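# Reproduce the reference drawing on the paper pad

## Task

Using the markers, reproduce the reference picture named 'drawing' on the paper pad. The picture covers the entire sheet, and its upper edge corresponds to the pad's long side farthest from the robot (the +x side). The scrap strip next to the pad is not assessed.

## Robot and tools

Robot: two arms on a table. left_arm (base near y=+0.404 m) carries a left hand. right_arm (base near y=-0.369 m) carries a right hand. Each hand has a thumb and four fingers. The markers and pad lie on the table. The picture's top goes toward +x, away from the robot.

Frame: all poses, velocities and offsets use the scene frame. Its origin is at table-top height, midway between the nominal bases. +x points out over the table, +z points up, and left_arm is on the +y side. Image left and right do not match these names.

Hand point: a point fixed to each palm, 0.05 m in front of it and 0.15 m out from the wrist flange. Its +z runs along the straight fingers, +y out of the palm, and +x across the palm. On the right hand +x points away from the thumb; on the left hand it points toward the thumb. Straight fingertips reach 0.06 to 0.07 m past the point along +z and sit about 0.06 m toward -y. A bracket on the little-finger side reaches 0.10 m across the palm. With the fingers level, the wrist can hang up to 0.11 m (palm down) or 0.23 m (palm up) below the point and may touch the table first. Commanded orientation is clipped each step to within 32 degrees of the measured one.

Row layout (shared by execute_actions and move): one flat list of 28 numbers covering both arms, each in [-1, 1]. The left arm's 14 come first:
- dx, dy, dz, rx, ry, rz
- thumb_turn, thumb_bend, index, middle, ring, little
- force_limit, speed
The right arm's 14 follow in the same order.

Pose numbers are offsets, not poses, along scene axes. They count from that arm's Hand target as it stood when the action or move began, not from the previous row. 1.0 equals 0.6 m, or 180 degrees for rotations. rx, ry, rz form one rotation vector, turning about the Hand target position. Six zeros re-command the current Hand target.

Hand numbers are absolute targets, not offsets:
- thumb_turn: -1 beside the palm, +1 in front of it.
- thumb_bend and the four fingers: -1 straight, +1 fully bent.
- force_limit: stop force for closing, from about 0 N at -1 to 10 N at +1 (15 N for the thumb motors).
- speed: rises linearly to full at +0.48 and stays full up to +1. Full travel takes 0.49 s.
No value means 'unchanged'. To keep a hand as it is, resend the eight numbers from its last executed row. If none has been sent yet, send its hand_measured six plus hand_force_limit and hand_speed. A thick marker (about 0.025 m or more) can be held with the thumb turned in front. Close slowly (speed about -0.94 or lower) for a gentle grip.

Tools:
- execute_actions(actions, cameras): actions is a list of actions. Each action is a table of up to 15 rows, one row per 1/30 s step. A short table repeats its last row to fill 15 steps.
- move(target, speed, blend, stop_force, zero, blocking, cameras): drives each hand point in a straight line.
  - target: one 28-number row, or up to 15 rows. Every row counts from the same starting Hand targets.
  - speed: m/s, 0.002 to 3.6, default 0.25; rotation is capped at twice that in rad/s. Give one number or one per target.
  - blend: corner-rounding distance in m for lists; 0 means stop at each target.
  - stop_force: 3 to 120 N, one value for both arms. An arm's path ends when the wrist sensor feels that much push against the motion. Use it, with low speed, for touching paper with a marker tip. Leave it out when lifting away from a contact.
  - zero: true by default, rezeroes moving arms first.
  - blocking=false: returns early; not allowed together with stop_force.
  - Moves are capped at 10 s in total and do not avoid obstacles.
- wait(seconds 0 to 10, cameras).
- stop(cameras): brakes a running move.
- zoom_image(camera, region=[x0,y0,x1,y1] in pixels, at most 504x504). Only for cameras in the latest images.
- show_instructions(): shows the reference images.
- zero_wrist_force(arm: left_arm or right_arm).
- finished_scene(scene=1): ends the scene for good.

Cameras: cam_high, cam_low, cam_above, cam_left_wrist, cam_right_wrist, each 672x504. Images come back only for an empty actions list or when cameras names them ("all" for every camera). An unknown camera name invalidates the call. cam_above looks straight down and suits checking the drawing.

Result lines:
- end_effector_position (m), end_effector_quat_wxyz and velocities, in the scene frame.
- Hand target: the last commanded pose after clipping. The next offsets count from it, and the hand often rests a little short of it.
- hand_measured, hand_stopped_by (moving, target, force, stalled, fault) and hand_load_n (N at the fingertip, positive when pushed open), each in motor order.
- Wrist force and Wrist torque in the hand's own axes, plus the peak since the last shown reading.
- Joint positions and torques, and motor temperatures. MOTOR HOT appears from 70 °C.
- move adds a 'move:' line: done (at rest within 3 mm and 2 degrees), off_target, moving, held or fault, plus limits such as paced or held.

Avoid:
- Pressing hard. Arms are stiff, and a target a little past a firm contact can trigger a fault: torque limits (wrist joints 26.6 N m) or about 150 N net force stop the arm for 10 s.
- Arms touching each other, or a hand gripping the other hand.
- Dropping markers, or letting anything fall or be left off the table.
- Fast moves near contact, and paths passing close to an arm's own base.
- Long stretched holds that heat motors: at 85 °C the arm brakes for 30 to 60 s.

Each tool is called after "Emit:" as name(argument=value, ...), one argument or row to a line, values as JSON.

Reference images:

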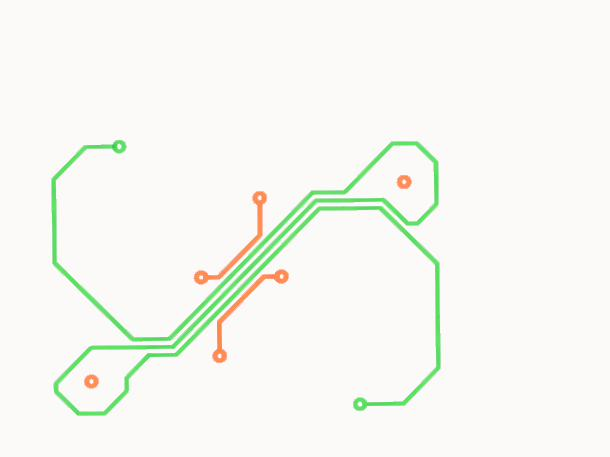

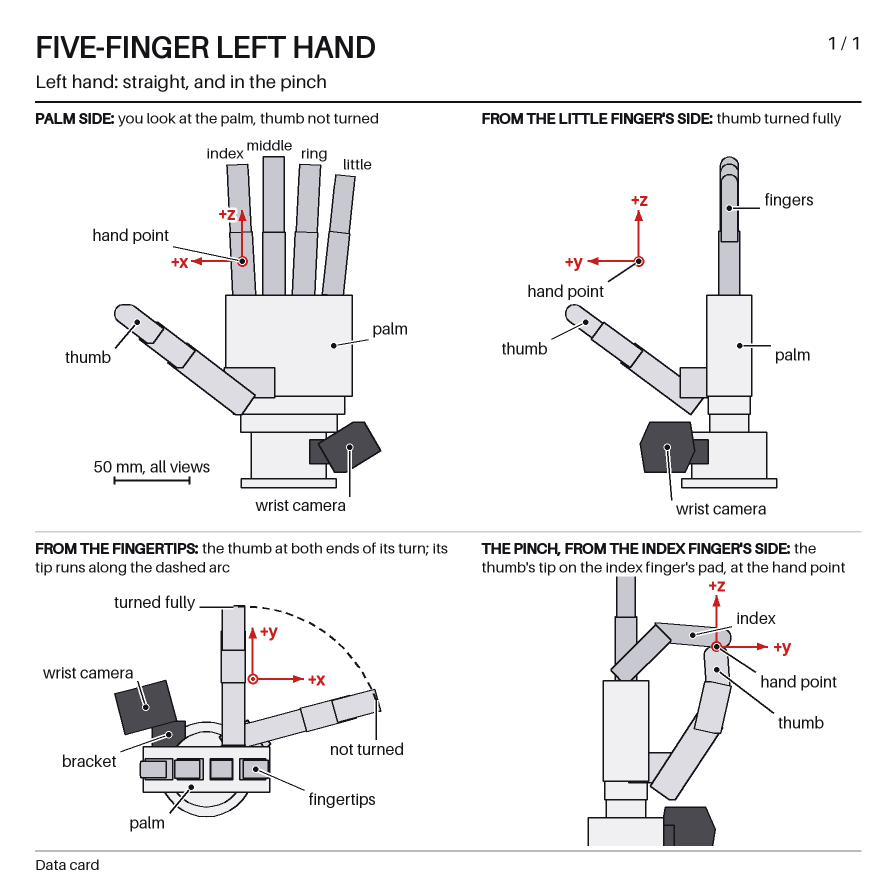

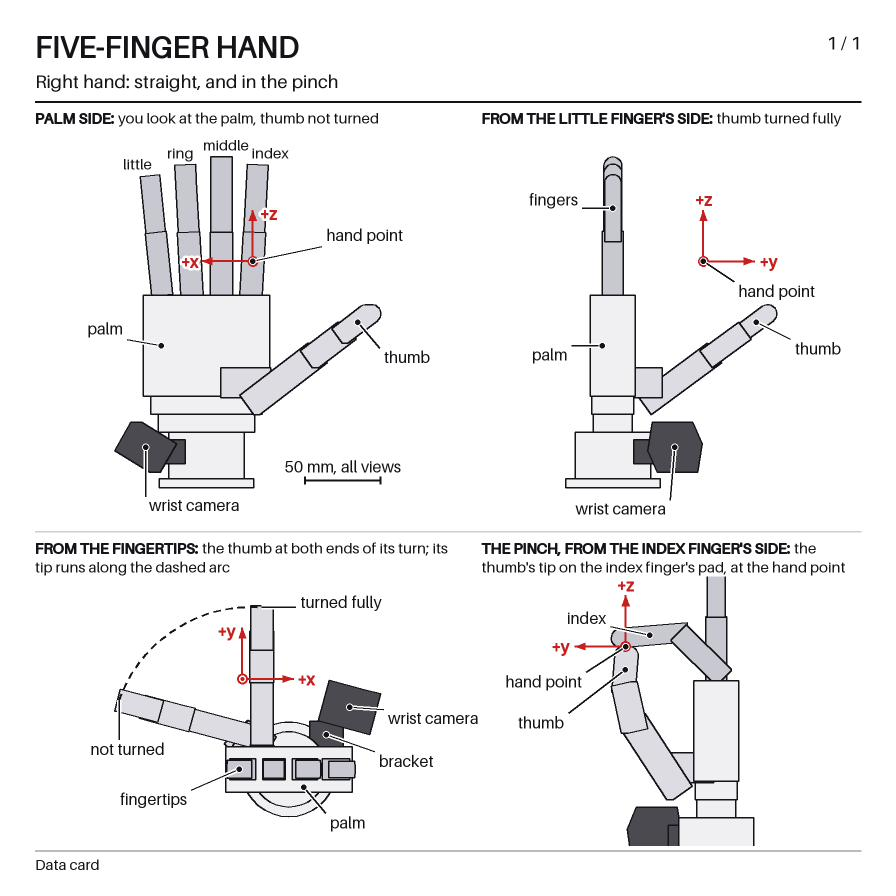

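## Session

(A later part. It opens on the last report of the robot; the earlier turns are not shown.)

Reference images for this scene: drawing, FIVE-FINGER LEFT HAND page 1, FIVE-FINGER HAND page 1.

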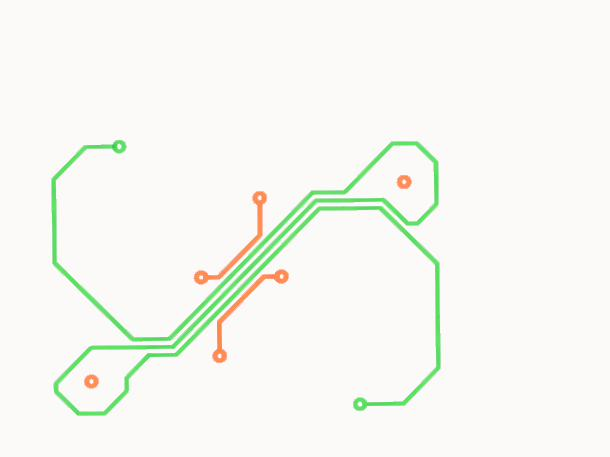

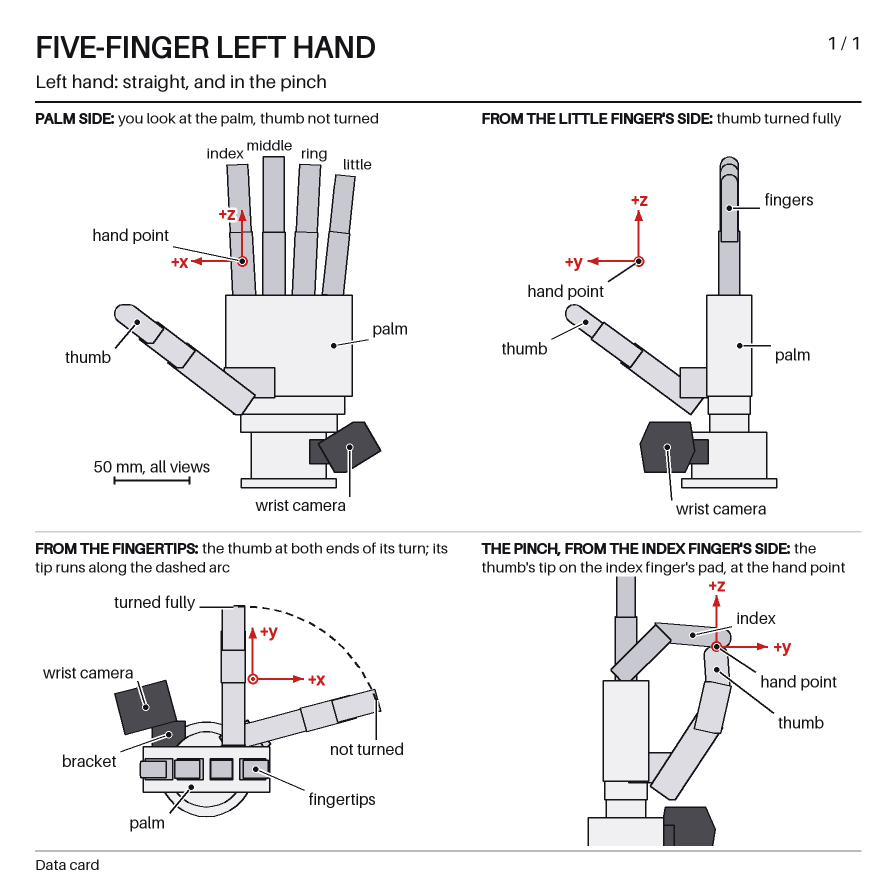

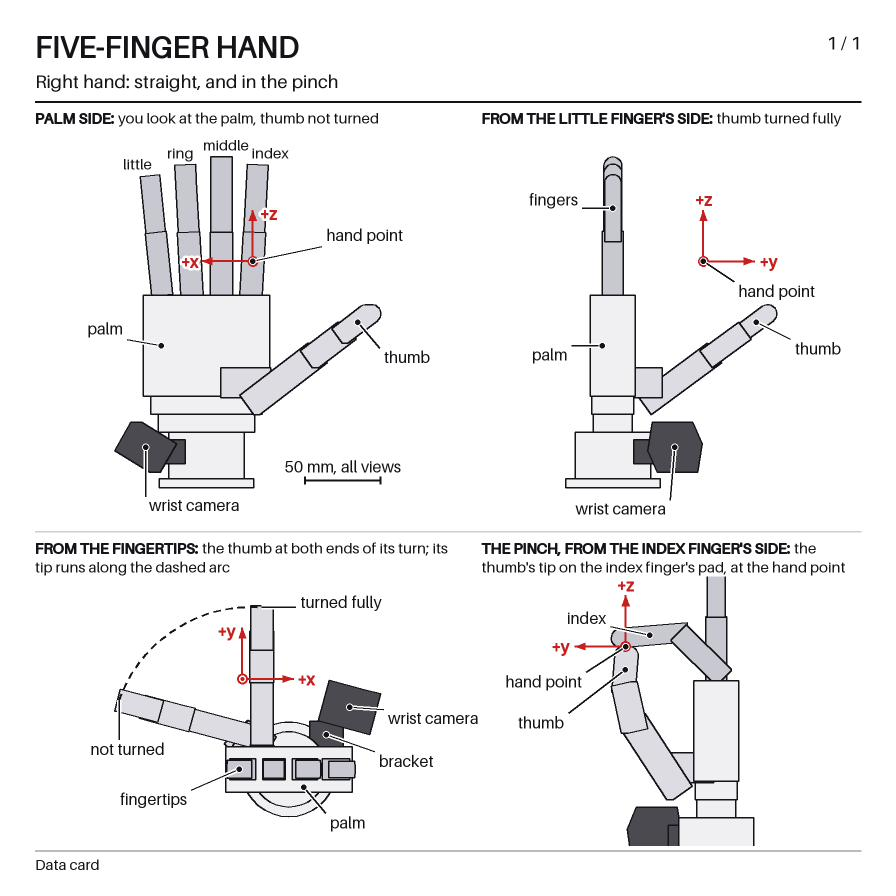

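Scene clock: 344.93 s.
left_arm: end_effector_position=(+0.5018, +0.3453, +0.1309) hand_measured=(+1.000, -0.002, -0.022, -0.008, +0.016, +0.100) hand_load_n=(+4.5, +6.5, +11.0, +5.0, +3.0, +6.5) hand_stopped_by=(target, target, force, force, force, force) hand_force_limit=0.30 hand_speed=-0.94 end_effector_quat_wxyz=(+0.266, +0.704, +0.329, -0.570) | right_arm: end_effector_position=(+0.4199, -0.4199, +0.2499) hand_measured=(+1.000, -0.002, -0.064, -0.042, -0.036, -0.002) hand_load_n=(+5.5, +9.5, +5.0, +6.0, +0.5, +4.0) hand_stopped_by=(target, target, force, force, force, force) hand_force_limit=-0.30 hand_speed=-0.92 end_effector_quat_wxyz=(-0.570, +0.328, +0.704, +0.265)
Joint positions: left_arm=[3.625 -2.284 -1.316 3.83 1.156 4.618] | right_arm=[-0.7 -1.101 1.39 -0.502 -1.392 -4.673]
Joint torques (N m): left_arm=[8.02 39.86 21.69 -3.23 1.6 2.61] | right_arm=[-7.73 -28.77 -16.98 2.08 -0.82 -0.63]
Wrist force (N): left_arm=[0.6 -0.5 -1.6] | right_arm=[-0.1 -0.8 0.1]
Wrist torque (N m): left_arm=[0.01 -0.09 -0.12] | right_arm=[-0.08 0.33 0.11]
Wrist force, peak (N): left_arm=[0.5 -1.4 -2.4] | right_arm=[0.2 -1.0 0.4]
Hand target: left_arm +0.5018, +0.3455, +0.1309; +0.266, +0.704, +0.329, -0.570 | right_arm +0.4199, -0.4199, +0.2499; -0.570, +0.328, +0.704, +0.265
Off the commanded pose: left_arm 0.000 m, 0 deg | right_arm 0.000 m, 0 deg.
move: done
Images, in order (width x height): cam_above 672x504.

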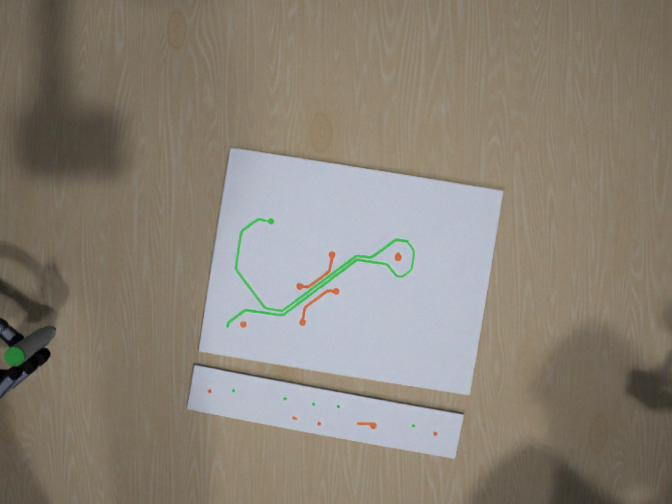

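Emit:
move(
  target=[
    [0.0003,-0.3,-0.06983,0,0,0, 1,0,0.45,0.45,0.45,0.45, 0.3,-0.94, 0,0,0,0,0,0, 1,0,0.35,0.35,0.35,0.35, -0.3,-0.92],
    [0.0003,-0.3,-0.08033,0,0,0, 1,0,0.45,0.45,0.45,0.45, 0.3,-0.94, 0,0,0,0,0,0, 1,0,0.35,0.35,0.35,0.35, -0.3,-0.92],
    [-0.02061,-0.31592,-0.08033,0,0,0, 1,0,0.45,0.45,0.45,0.45, 0.3,-0.94, 0,0,0,0,0,0, 1,0,0.35,0.35,0.35,0.35, -0.3,-0.92],
    [-0.02329,-0.33752,-0.08017,0,0,0, 1,0,0.45,0.45,0.45,0.45, 0.3,-0.94, 0,0,0,0,0,0, 1,0,0.35,0.35,0.35,0.35, -0.3,-0.92],
    [-0.00666,-0.35874,-0.08,0,0,0, 1,0,0.45,0.45,0.45,0.45, 0.3,-0.94, 0,0,0,0,0,0, 1,0,0.35,0.35,0.35,0.35, -0.3,-0.92],
    [0.00322,-0.36029,-0.08,0,0,0, 1,0,0.45,0.45,0.45,0.45, 0.3,-0.94, 0,0,0,0,0,0, 1,0,0.35,0.35,0.35,0.35, -0.3,-0.92],
    [0.01891,-0.3818,-0.08,0,0,0, 1,0,0.45,0.45,0.45,0.45, 0.3,-0.94, 0,0,0,0,0,0, 1,0,0.35,0.35,0.35,0.35, -0.3,-0.92],
    [0.01583,-0.40503,-0.07983,0,0,0, 1,0,0.45,0.45,0.45,0.45, 0.3,-0.94, 0,0,0,0,0,0, 1,0,0.35,0.35,0.35,0.35, -0.3,-0.92],
  ],
  speed=[0.25,0.02,0.025,0.025,0.025,0.025,0.025,0.025],
  blend=[0.001,0.0003,0.0003,0.0003,0.0003,0.0003,0.0003,0],
)

Emit:
move(
  target=[
    [0.10242,-0.13668,0.0008,0,0,0, 1,0,0.45,0.45,0.45,0.45, 0.3,-0.94, 0,0,0,0,0,0, 1,0,0.35,0.35,0.35,0.35, -0.3,-0.92],
    [0.09467,-0.18712,0.001,0,0,0, 1,0,0.45,0.45,0.45,0.45, 0.3,-0.94, 0,0,0,0,0,0, 1,0,0.35,0.35,0.35,0.35, -0.3,-0.92],
    [0.0419,-0.2267,0.0013,0,0,0, 1,0,0.45,0.45,0.45,0.45, 0.3,-0.94, 0,0,0,0,0,0, 1,0,0.35,0.35,0.35,0.35, -0.3,-0.92],
  ],
  speed=0.025,
  blend=[0.0003,0.0003,0],
)

Emit:
move(
  target=[
    [0,0,0.02,0,0,0, 1,0,0.45,0.45,0.45,0.45, 0.3,-0.94, 0,0,0,0,0,0, 1,0,0.35,0.35,0.35,0.35, -0.3,-0.92],
    [0.0,0.5,0.08,0,0,0, 1,0,0.45,0.45,0.45,0.45, 0.3,-0.94, 0,0,0,0,0,0, 1,0,0.35,0.35,0.35,0.35, -0.3,-0.92],
  ],
  speed=[0.05, 0.25],
  blend=0.002,
  cameras=["cam_above"],
)

Emit:
zoom_image(
  camera="cam_above",
  region=[215, 280, 315, 350],
)

Emit:
zoom_image(
  camera="cam_above",
  region=[290, 230, 420, 320],
)

Scene clock: 353.77 s.
left_arm: end_effector_position=(+0.5113, +0.1026, +0.0830) hand_measured=(+1.000, -0.002, -0.022, -0.008, +0.016, +0.100) hand_load_n=(+4.5, +6.5, +10.5, +5.0, +3.5, +7.5) hand_stopped_by=(target, target, force, force, force, force) hand_force_limit=0.30 hand_speed=-0.94 end_effector_quat_wxyz=(+0.266, +0.704, +0.329, -0.570) | right_arm: end_effector_position=(+0.4199, -0.4199, +0.2499) hand_measured=(+1.000, -0.002, -0.064, -0.042, -0.036, -0.002) hand_load_n=(+5.5, +9.5, +4.5, +6.0, +0.5, +4.0) hand_stopped_by=(target, target, force, force, force, force) hand_force_limit=-0.30 hand_speed=-0.92 end_effector_quat_wxyz=(-0.570, +0.328, +0.704, +0.265)
Joint positions: left_arm=[3.259 -2.318 -1.4 4.012 0.801 4.504] | right_arm=[-0.7 -1.101 1.39 -0.502 -1.392 -4.673]
Joint torques (N m): left_arm=[-7.32 52.16 9.88 1.54 -1.81 -2.35] | right_arm=[-8.6 -29.38 -17.63 2.15 -0.94 -0.4]
Wrist force (N): left_arm=[-0.5 -0.3 -2.1] | right_arm=[0.1 -0.5 0.3]
Wrist torque (N m): left_arm=[0.09 -0.10 0.09] | right_arm=[-0.04 0.30 0.12]
Wrist force, peak (N): left_arm=[-1.6 -0.4 -2.5] | right_arm=[-0.3 -1.1 -0.1]
Hand target: left_arm +0.5113, +0.1025, +0.0830; +0.266, +0.704, +0.329, -0.570 | right_arm +0.4199, -0.4199, +0.2499; -0.570, +0.328, +0.704, +0.265
Off the commanded pose: left_arm 0.000 m, 0 deg | right_arm 0.000 m, 0 deg.
move: done

Scene clock: 361.10 s.
left_arm: end_effector_position=(+0.5365, -0.0335, +0.0838) hand_measured=(+1.000, -0.002, -0.022, -0.008, +0.016, +0.100) hand_load_n=(+4.5, +6.5, +11.0, +5.5, +3.0, +7.0) hand_stopped_by=(target, target, force, force, force, force) hand_force_limit=0.30 hand_speed=-0.94 end_effector_quat_wxyz=(+0.266, +0.704, +0.329, -0.570) | right_arm: end_effector_position=(+0.4199, -0.4199, +0.2499) hand_measured=(+1.000, -0.002, -0.064, -0.042, -0.036, -0.002) hand_load_n=(+5.5, +9.5, +5.0, +6.0, +1.0, +4.0) hand_stopped_by=(target, target, force, force, force, force) hand_force_limit=-0.30 hand_speed=-0.92 end_effector_quat_wxyz=(-0.570, +0.328, +0.704, +0.265)
Joint positions: left_arm=[3.057 -2.42 -1.21 4.003 0.611 4.402] | right_arm=[-0.7 -1.101 1.39 -0.502 -1.392 -4.673]
Joint torques (N m): left_arm=[-6.41 57.67 11.72 2.08 -1.92 -2.19] | right_arm=[-7.18 -28.86 -16.67 2.13 -0.97 -0.59]
Wrist force (N): left_arm=[0.4 0.2 -1.9] | right_arm=[0.1 -0.6 0.2]
Wrist torque (N m): left_arm=[0.13 -0.07 0.06] | right_arm=[-0.06 0.30 0.12]
Wrist force, peak (N): left_arm=[-0.2 -0.1 -2.6] | right_arm=[0.2 -1.1 0.5]
Hand target: left_arm +0.5364, -0.0336, +0.0838; +0.266, +0.704, +0.329, -0.570 | right_arm +0.4199, -0.4199, +0.2499; -0.570, +0.328, +0.704, +0.265
Off the commanded pose: left_arm 0.000 m, 0 deg | right_arm 0.000 m, 0 deg.
move: done

Scene clock: 363.20 s.
left_arm: end_effector_position=(+0.5364, +0.2663, +0.1317) hand_measured=(+1.000, -0.002, -0.022, -0.008, +0.016, +0.100) hand_load_n=(+4.5, +6.5, +11.0, +5.5, +3.0, +7.0) hand_stopped_by=(target, target, force, force, force, force) hand_force_limit=0.30 hand_speed=-0.94 end_effector_quat_wxyz=(+0.266, +0.704, +0.329, -0.570) | right_arm: end_effector_position=(+0.4199, -0.4199, +0.2499) hand_measured=(+1.000, -0.002, -0.064, -0.042, -0.036, -0.002) hand_load_n=(+5.5, +9.5, +5.0, +6.0, +1.0, +4.0) hand_stopped_by=(target, target, force, force, force, force) hand_force_limit=-0.30 hand_speed=-0.92 end_effector_quat_wxyz=(-0.570, +0.328, +0.704, +0.265)
Joint positions: left_arm=[3.495 -2.325 -1.242 3.812 1.029 4.583] | right_arm=[-0.7 -1.101 1.39 -0.502 -1.392 -4.673]
Joint torques (N m): left_arm=[8.62 41.8 24.73 -3.15 1.9 2.41] | right_arm=[-9.81 -30.34 -18.22 2.15 -1 -0.38]
Wrist force (N): left_arm=[0.5 -0.4 -1.6] | right_arm=[-0.1 -0.8 0.3]
Wrist torque (N m): left_arm=[0.03 -0.07 -0.12] | right_arm=[-0.09 0.33 0.11]
Wrist force, peak (N): left_arm=[0.6 -1.2 -2.8] | right_arm=[0.3 -0.9 0.4]
Hand target: left_arm +0.5364, +0.2664, +0.1318; +0.266, +0.704, +0.329, -0.570 | right_arm +0.4199, -0.4199, +0.2499; -0.570, +0.328, +0.704, +0.265
Off the commanded pose: left_arm 0.000 m, 0 deg | right_arm 0.000 m, 0 deg.
move: done
Images, in order (width x height): cam_above 672x504.

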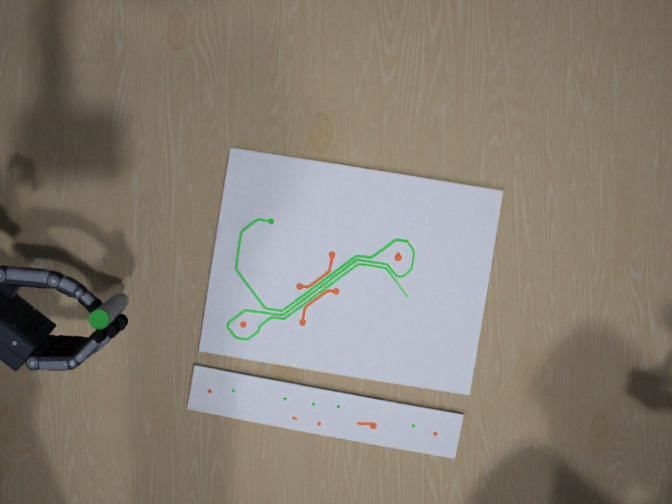

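Scaled by 5.040.

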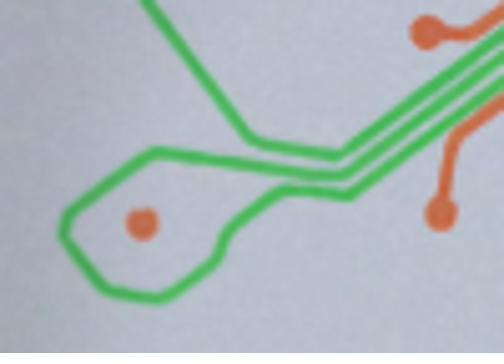

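Scaled by 3.877.

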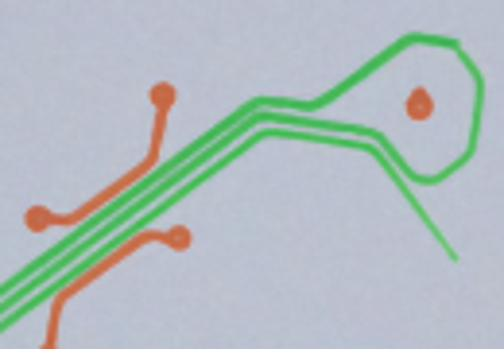

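Emit:
move(
  target=[
    [0.05284,-0.46032,-0.07133,0,0,0, 1,0,0.45,0.45,0.45,0.45, 0.3,-0.94, 0,0,0,0,0,0, 1,0,0.35,0.35,0.35,0.35, -0.3,-0.92],
    [0.05284,-0.46032,-0.08067,0,0,0, 1,0,0.45,0.45,0.45,0.45, 0.3,-0.94, 0,0,0,0,0,0, 1,0,0.35,0.35,0.35,0.35, -0.3,-0.92],
    [0.00007,-0.49989,-0.08083,0,0,0, 1,0,0.45,0.45,0.45,0.45, 0.3,-0.94, 0,0,0,0,0,0, 1,0,0.35,0.35,0.35,0.35, -0.3,-0.92],
    [-0.08642,-0.48663,-0.08133,0,0,0, 1,0,0.45,0.45,0.45,0.45, 0.3,-0.94, 0,0,0,0,0,0, 1,0,0.35,0.35,0.35,0.35, -0.3,-0.92],
    [-0.11084,-0.45316,-0.0815,0,0,0, 1,0,0.45,0.45,0.45,0.45, 0.3,-0.94, 0,0,0,0,0,0, 1,0,0.35,0.35,0.35,0.35, -0.3,-0.92],
    [-0.1056,-0.42178,-0.0815,0,0,0, 1,0,0.45,0.45,0.45,0.45, 0.3,-0.94, 0,0,0,0,0,0, 1,0,0.35,0.35,0.35,0.35, -0.3,-0.92],
  ],
  speed=[0.25,0.02,0.028,0.028,0.028,0.028],
  blend=[0.001,0.0003,0.0003,0.0003,0.0003,0],
)

Emit:
move(
  target=[
    [0.00306,0.00127,0,0,0,0, 1,0,0.45,0.45,0.45,0.45, 0.3,-0.94, 0,0,0,0,0,0, 1,0,0.35,0.35,0.35,0.35, -0.3,-0.92],
    [0.00433,0.00433,0,0,0,0, 1,0,0.45,0.45,0.45,0.45, 0.3,-0.94, 0,0,0,0,0,0, 1,0,0.35,0.35,0.35,0.35, -0.3,-0.92],
    [0.00306,0.0074,0,0,0,0, 1,0,0.45,0.45,0.45,0.45, 0.3,-0.94, 0,0,0,0,0,0, 1,0,0.35,0.35,0.35,0.35, -0.3,-0.92],
    [0,0.00867,0,0,0,0, 1,0,0.45,0.45,0.45,0.45, 0.3,-0.94, 0,0,0,0,0,0, 1,0,0.35,0.35,0.35,0.35, -0.3,-0.92],
    [-0.00306,0.0074,0,0,0,0, 1,0,0.45,0.45,0.45,0.45, 0.3,-0.94, 0,0,0,0,0,0, 1,0,0.35,0.35,0.35,0.35, -0.3,-0.92],
    [-0.00433,0.00433,0,0,0,0, 1,0,0.45,0.45,0.45,0.45, 0.3,-0.94, 0,0,0,0,0,0, 1,0,0.35,0.35,0.35,0.35, -0.3,-0.92],
    [-0.00306,0.00127,0,0,0,0, 1,0,0.45,0.45,0.45,0.45, 0.3,-0.94, 0,0,0,0,0,0, 1,0,0.35,0.35,0.35,0.35, -0.3,-0.92],
    [0,0,0,0,0,0, 1,0,0.45,0.45,0.45,0.45, 0.3,-0.94, 0,0,0,0,0,0, 1,0,0.35,0.35,0.35,0.35, -0.3,-0.92],
    [0.001,0.0005,0.02,0,0,0, 1,0,0.45,0.45,0.45,0.45, 0.3,-0.94, 0,0,0,0,0,0, 1,0,0.35,0.35,0.35,0.35, -0.3,-0.92],
    [0.1,0.5,0.08,0,0,0, 1,0,0.45,0.45,0.45,0.45, 0.3,-0.94, 0,0,0,0,0,0, 1,0,0.35,0.35,0.35,0.35, -0.3,-0.92],
  ],
  speed=[0.02,0.02,0.02,0.02,0.02,0.02,0.02,0.02,0.04,0.25],
  blend=[0.0003,0.0003,0.0003,0.0003,0.0003,0.0003,0.0003,0.0003,0.001,0],
  cameras=["cam_above"],
)

Emit:
zoom_image(
  camera="cam_above",
  region=[340, 240, 440, 390],
)

Scene clock: 373.37 s.
left_arm: end_effector_position=(+0.4730, +0.0132, +0.0829) hand_measured=(+1.000, -0.002, -0.022, -0.008, +0.016, +0.100) hand_load_n=(+4.5, +7.0, +11.0, +5.0, +3.5, +6.5) hand_stopped_by=(target, target, force, force, force, force) hand_force_limit=0.30 hand_speed=-0.94 end_effector_quat_wxyz=(+0.266, +0.704, +0.329, -0.570) | right_arm: end_effector_position=(+0.4199, -0.4199, +0.2499) hand_measured=(+1.000, -0.002, -0.064, -0.042, -0.036, -0.002) hand_load_n=(+5.5, +9.5, +5.0, +6.0, +1.0, +4.0) hand_stopped_by=(target, target, force, force, force, force) hand_force_limit=-0.30 hand_speed=-0.92 end_effector_quat_wxyz=(-0.570, +0.328, +0.704, +0.265)
Joint positions: left_arm=[3.119 -2.27 -1.493 4.107 0.668 4.438] | right_arm=[-0.7 -1.101 1.39 -0.502 -1.392 -4.673]
Joint torques (N m): left_arm=[9.19 50.54 8.89 -2.04 1.72 2.34] | right_arm=[-9.8 -29.6 -15.95 1.75 -0.86 -0.33]
Wrist force (N): left_arm=[-1.7 0.3 -1.6] | right_arm=[0.1 -0.6 0.2]
Wrist torque (N m): left_arm=[0.09 -0.12 -0.10] | right_arm=[-0.06 0.30 0.12]
Wrist force, peak (N): left_arm=[-1.8 0.4 -2.7] | right_arm=[-0.2 -1.0 0.6]
Hand target: left_arm +0.4730, +0.0134, +0.0829; +0.266, +0.704, +0.329, -0.570 | right_arm +0.4199, -0.4199, +0.2499; -0.570, +0.328, +0.704, +0.265
Off the commanded pose: left_arm 0.000 m, 0 deg | right_arm 0.000 m, 0 deg.
move: done

Scene clock: 376.37 s.
left_arm: end_effector_position=(+0.5330, +0.3133, +0.1309) hand_measured=(+1.000, -0.002, -0.022, -0.008, +0.016, +0.100) hand_load_n=(+4.5, +6.5, +11.0, +5.5, +3.5, +6.5) hand_stopped_by=(target, target, force, force, force, force) hand_force_limit=0.30 hand_speed=-0.94 end_effector_quat_wxyz=(+0.266, +0.704, +0.329, -0.570) | right_arm: end_effector_position=(+0.4199, -0.4199, +0.2499) hand_measured=(+1.000, -0.002, -0.064, -0.042, -0.036, -0.002) hand_load_n=(+6.0, +9.5, +5.0, +6.0, +1.0, +4.0) hand_stopped_by=(target, target, force, force, force, force) hand_force_limit=-0.30 hand_speed=-0.92 end_effector_quat_wxyz=(-0.570, +0.328, +0.704, +0.265)
Joint positions: left_arm=[3.562 -2.336 -1.222 3.795 1.094 4.601] | right_arm=[-0.7 -1.101 1.39 -0.502 -1.392 -4.673]
Joint torques (N m): left_arm=[8.93 42.15 25.04 -3.2 1.65 2.3] | right_arm=[-9.02 -29.81 -16.61 2.01 -0.83 -0.28]
Wrist force (N): left_arm=[0.5 -0.5 -1.6] | right_arm=[0.3 -0.8 0.5]
Wrist torque (N m): left_arm=[0.03 -0.07 -0.12] | right_arm=[-0.09 0.26 0.13]
Wrist force, peak (N): left_arm=[0.6 -1.4 -2.6] | right_arm=[0.3 -0.9 0.6]
Hand target: left_arm +0.5330, +0.3134, +0.1309; +0.266, +0.704, +0.329, -0.570 | right_arm +0.4199, -0.4199, +0.2499; -0.570, +0.328, +0.704, +0.265
Off the commanded pose: left_arm 0.000 m, 0 deg | right_arm 0.000 m, 0 deg.
move: done
Images, in order (width x height): cam_above 672x504.

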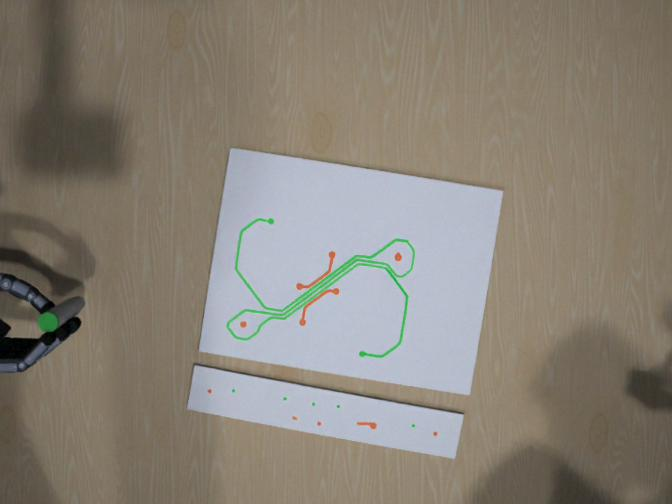

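Scaled by 3.360.

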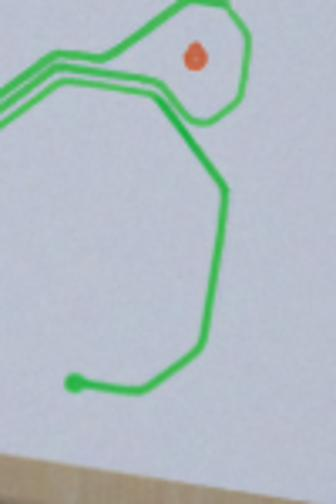

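Emit:
zoom_image(
  camera="cam_above",
  region=[190, 140, 510, 400],
)

Emit:
zoom_image(
  camera="cam_above",
  region=[225, 205, 305, 265],
)

Scaled by 1.575.

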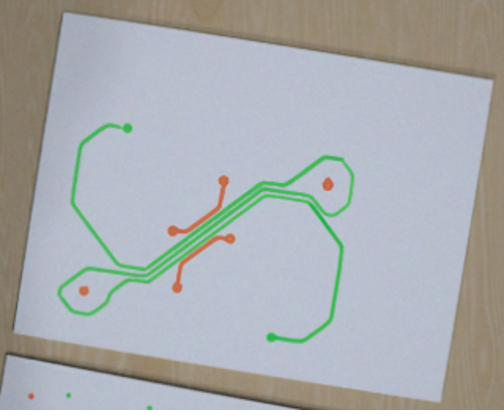

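Scaled by 6.300.

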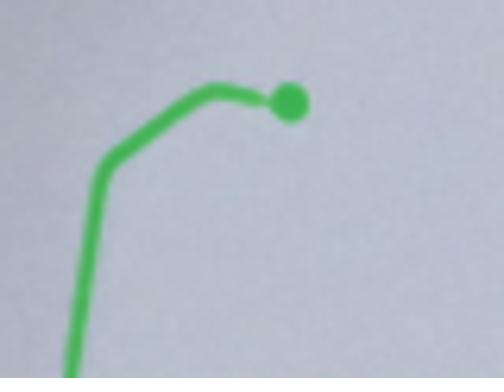

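Emit:
move(
  target=[
    [0.14249,-0.32456,-0.06983,0,0,0, 1,0,0.45,0.45,0.45,0.45, 0.3,-0.94, 0,0,0,0,0,0, 1,0,0.35,0.35,0.35,0.35, -0.3,-0.92],
    [0.14249,-0.32456,-0.07967,0,0,0, 1,0,0.45,0.45,0.45,0.45, 0.3,-0.94, 0,0,0,0,0,0, 1,0,0.35,0.35,0.35,0.35, -0.3,-0.92],
    [0.14561,-0.30388,-0.07967,0,0,0, 1,0,0.45,0.45,0.45,0.45, 0.3,-0.94, 0,0,0,0,0,0, 1,0,0.35,0.35,0.35,0.35, -0.3,-0.92],
    [0.14561,-0.30388,-0.06,0,0,0, 1,0,0.45,0.45,0.45,0.45, 0.3,-0.94, 0,0,0,0,0,0, 1,0,0.35,0.35,0.35,0.35, -0.3,-0.92],
    [0.10783,-0.57233,-0.065,0,0,0, 1,0,0.45,0.45,0.45,0.45, 0.3,-0.94, 0,0,0,0,0,0, 1,0,0.35,0.35,0.35,0.35, -0.3,-0.92],
    [0.10783,-0.57233,-0.07917,0,0,0, 1,0,0.45,0.45,0.45,0.45, 0.3,-0.94, 0,0,0,0,0,0, 1,0,0.35,0.35,0.35,0.35, -0.3,-0.92],
    [0.10704,-0.57715,-0.07917,0,0,0, 1,0,0.45,0.45,0.45,0.45, 0.3,-0.94, 0,0,0,0,0,0, 1,0,0.35,0.35,0.35,0.35, -0.3,-0.92],
    [0.08908,-0.59002,-0.07917,0,0,0, 1,0,0.45,0.45,0.45,0.45, 0.3,-0.94, 0,0,0,0,0,0, 1,0,0.35,0.35,0.35,0.35, -0.3,-0.92],
    [0.05452,-0.58443,-0.07933,0,0,0, 1,0,0.45,0.45,0.45,0.45, 0.3,-0.94, 0,0,0,0,0,0, 1,0,0.35,0.35,0.35,0.35, -0.3,-0.92],
    [0.05452,-0.58443,-0.06,0,0,0, 1,0,0.45,0.45,0.45,0.45, 0.3,-0.94, 0,0,0,0,0,0, 1,0,0.35,0.35,0.35,0.35, -0.3,-0.92],
  ],
  speed=[0.25,0.03,0.025,0.05,0.2,0.03,0.025,0.025,0.025,0.05],
  blend=[0.001,0.0003,0.0003,0.001,0.001,0.0003,0.0003,0.0003,0.0003,0],
)

Emit:
move(
  target=[
    [0,0,0.04,0,0,0, 1,0,0.45,0.45,0.45,0.45, 0.3,-0.94, 0,0,0,0,0,0, 1,0,0.35,0.35,0.35,0.35, -0.3,-0.92],
    [-0.05,0.65,0.12,0,0,0, 1,0,0.45,0.45,0.45,0.45, 0.3,-0.94, 0,0,0,0,0,0, 1,0,0.35,0.35,0.35,0.35, -0.3,-0.92],
  ],
  speed=[0.1, 0.25],
  blend=0.005,
  cameras=["cam_above","cam_high"],
)

Emit:
zoom_image(
  camera="cam_above",
  region=[190, 140, 510, 400],
)

Emit:
zoom_image(
  camera="cam_above",
  region=[340, 225, 430, 305],
)

Emit:
zoom_image(
  camera="cam_above",
  region=[225, 205, 305, 265],
)

Scene clock: 388.57 s.
left_arm: end_effector_position=(+0.5658, -0.0373, +0.0947) hand_measured=(+1.000, -0.002, -0.022, -0.008, +0.016, +0.100) hand_load_n=(+4.5, +6.5, +11.0, +5.5, +3.5, +6.5) hand_stopped_by=(target, target, force, force, force, force) hand_force_limit=0.30 hand_speed=-0.94 end_effector_quat_wxyz=(+0.266, +0.704, +0.329, -0.570) | right_arm: end_effector_position=(+0.4199, -0.4199, +0.2499) hand_measured=(+1.000, -0.002, -0.064, -0.042, -0.036, -0.002) hand_load_n=(+5.5, +9.5, +4.5, +6.0, +0.5, +4.0) hand_stopped_by=(target, target, force, force, force, force) hand_force_limit=-0.30 hand_speed=-0.92 end_effector_quat_wxyz=(-0.570, +0.328, +0.704, +0.265)
Joint positions: left_arm=[3.057 -2.477 -1.07 3.92 0.61 4.402] | right_arm=[-0.7 -1.101 1.39 -0.502 -1.392 -4.673]
Joint torques (N m): left_arm=[8.26 59.99 25.78 -2.23 -1.87 -1.96] | right_arm=[-7.82 -30.04 -15.02 1.71 -0.85 -0.14]
Wrist force (N): left_arm=[0.7 0.0 -1.8] | right_arm=[0.1 -1.0 0.2]
Wrist torque (N m): left_arm=[0.09 -0.11 0.09] | right_arm=[-0.12 0.31 0.11]
Wrist force, peak (N): left_arm=[-4.5 0.7 -1.7] | right_arm=[-0.3 -0.8 0.8]
Hand target: left_arm +0.5658, -0.0373, +0.0949; +0.266, +0.704, +0.329, -0.570 | right_arm +0.4199, -0.4199, +0.2499; -0.570, +0.328, +0.704, +0.265
Off the commanded pose: left_arm 0.000 m, 0 deg | right_arm 0.000 m, 0 deg.
move: done

Scene clock: 391.03 s.
left_arm: end_effector_position=(+0.5358, +0.3526, +0.1668) hand_measured=(+1.000, -0.002, -0.022, -0.008, +0.016, +0.100) hand_load_n=(+5.0, +6.5, +11.0, +5.5, +3.5, +6.5) hand_stopped_by=(target, target, force, force, force, force) hand_force_limit=0.30 hand_speed=-0.94 end_effector_quat_wxyz=(+0.266, +0.704, +0.329, -0.570) | right_arm: end_effector_position=(+0.4199, -0.4199, +0.2499) hand_measured=(+1.000, -0.002, -0.064, -0.042, -0.036, -0.002) hand_load_n=(+5.5, +9.5, +5.0, +6.0, +1.0, +4.0) hand_stopped_by=(target, target, force, force, force, force) hand_force_limit=-0.30 hand_speed=-0.92 end_effector_quat_wxyz=(-0.570, +0.328, +0.704, +0.265)
Joint positions: left_arm=[3.613 -2.332 -1.132 3.695 1.144 4.615] | right_arm=[-0.7 -1.101 1.39 -0.502 -1.392 -4.673]
Joint torques (N m): left_arm=[8.74 42.48 24.13 -2.81 1.64 2.41] | right_arm=[-8.2 -30.67 -15.51 1.63 -0.74 -0.33]
Wrist force (N): left_arm=[0.6 -0.3 -1.6] | right_arm=[0.0 -0.7 0.3]
Wrist torque (N m): left_arm=[0.04 -0.10 -0.13] | right_arm=[-0.06 0.31 0.11]
Wrist force, peak (N): left_arm=[0.7 -1.3 -2.5] | right_arm=[-0.2 -1.1 0.6]
Hand target: left_arm +0.5358, +0.3527, +0.1669; +0.266, +0.704, +0.329, -0.570 | right_arm +0.4199, -0.4199, +0.2499; -0.570, +0.328, +0.704, +0.265
Off the commanded pose: left_arm 0.000 m, 0 deg | right_arm 0.000 m, 0 deg.
move: done
Images, in order (width x height): cam_high 672x504, cam_above 672x504.

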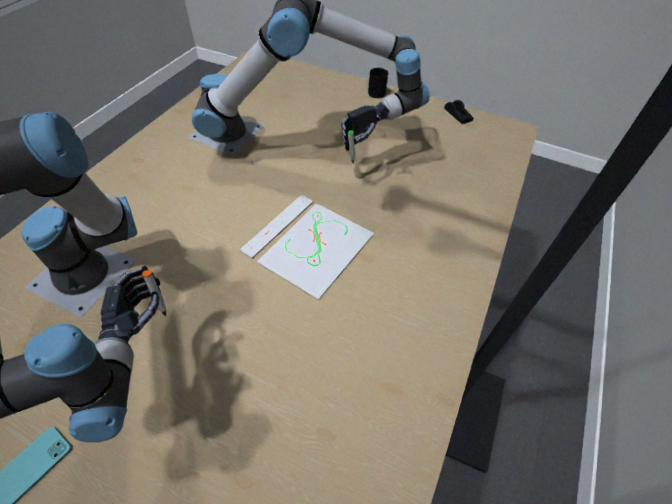

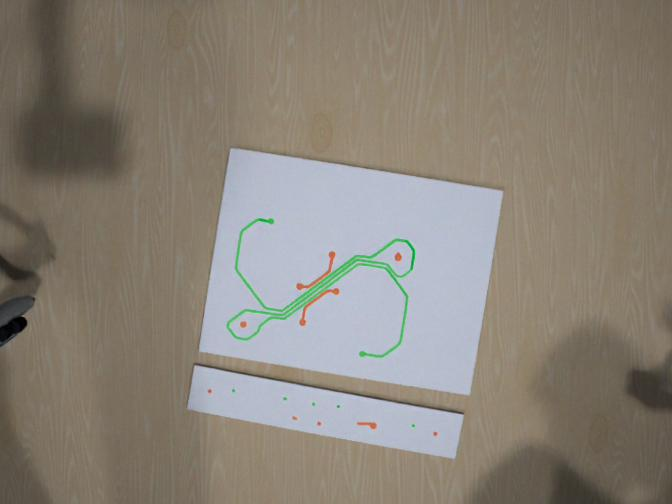

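Scaled by 1.575.

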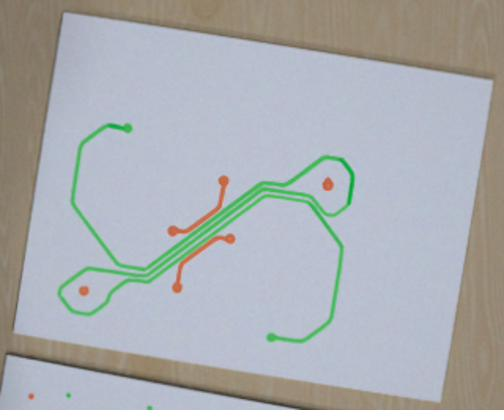

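Scaled by 5.600.

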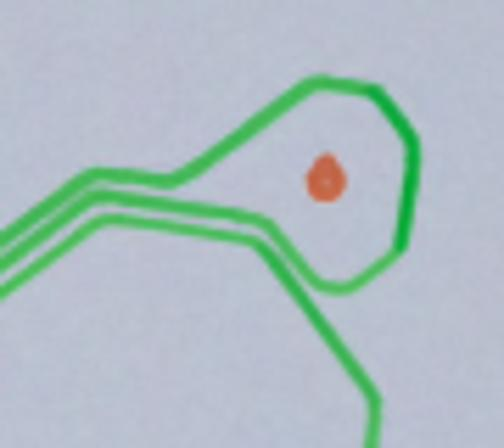

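Scaled by 6.300.

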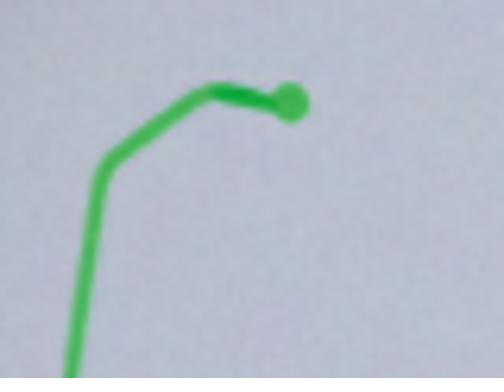

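Emit:
finished_scene(
)

The scene is finished.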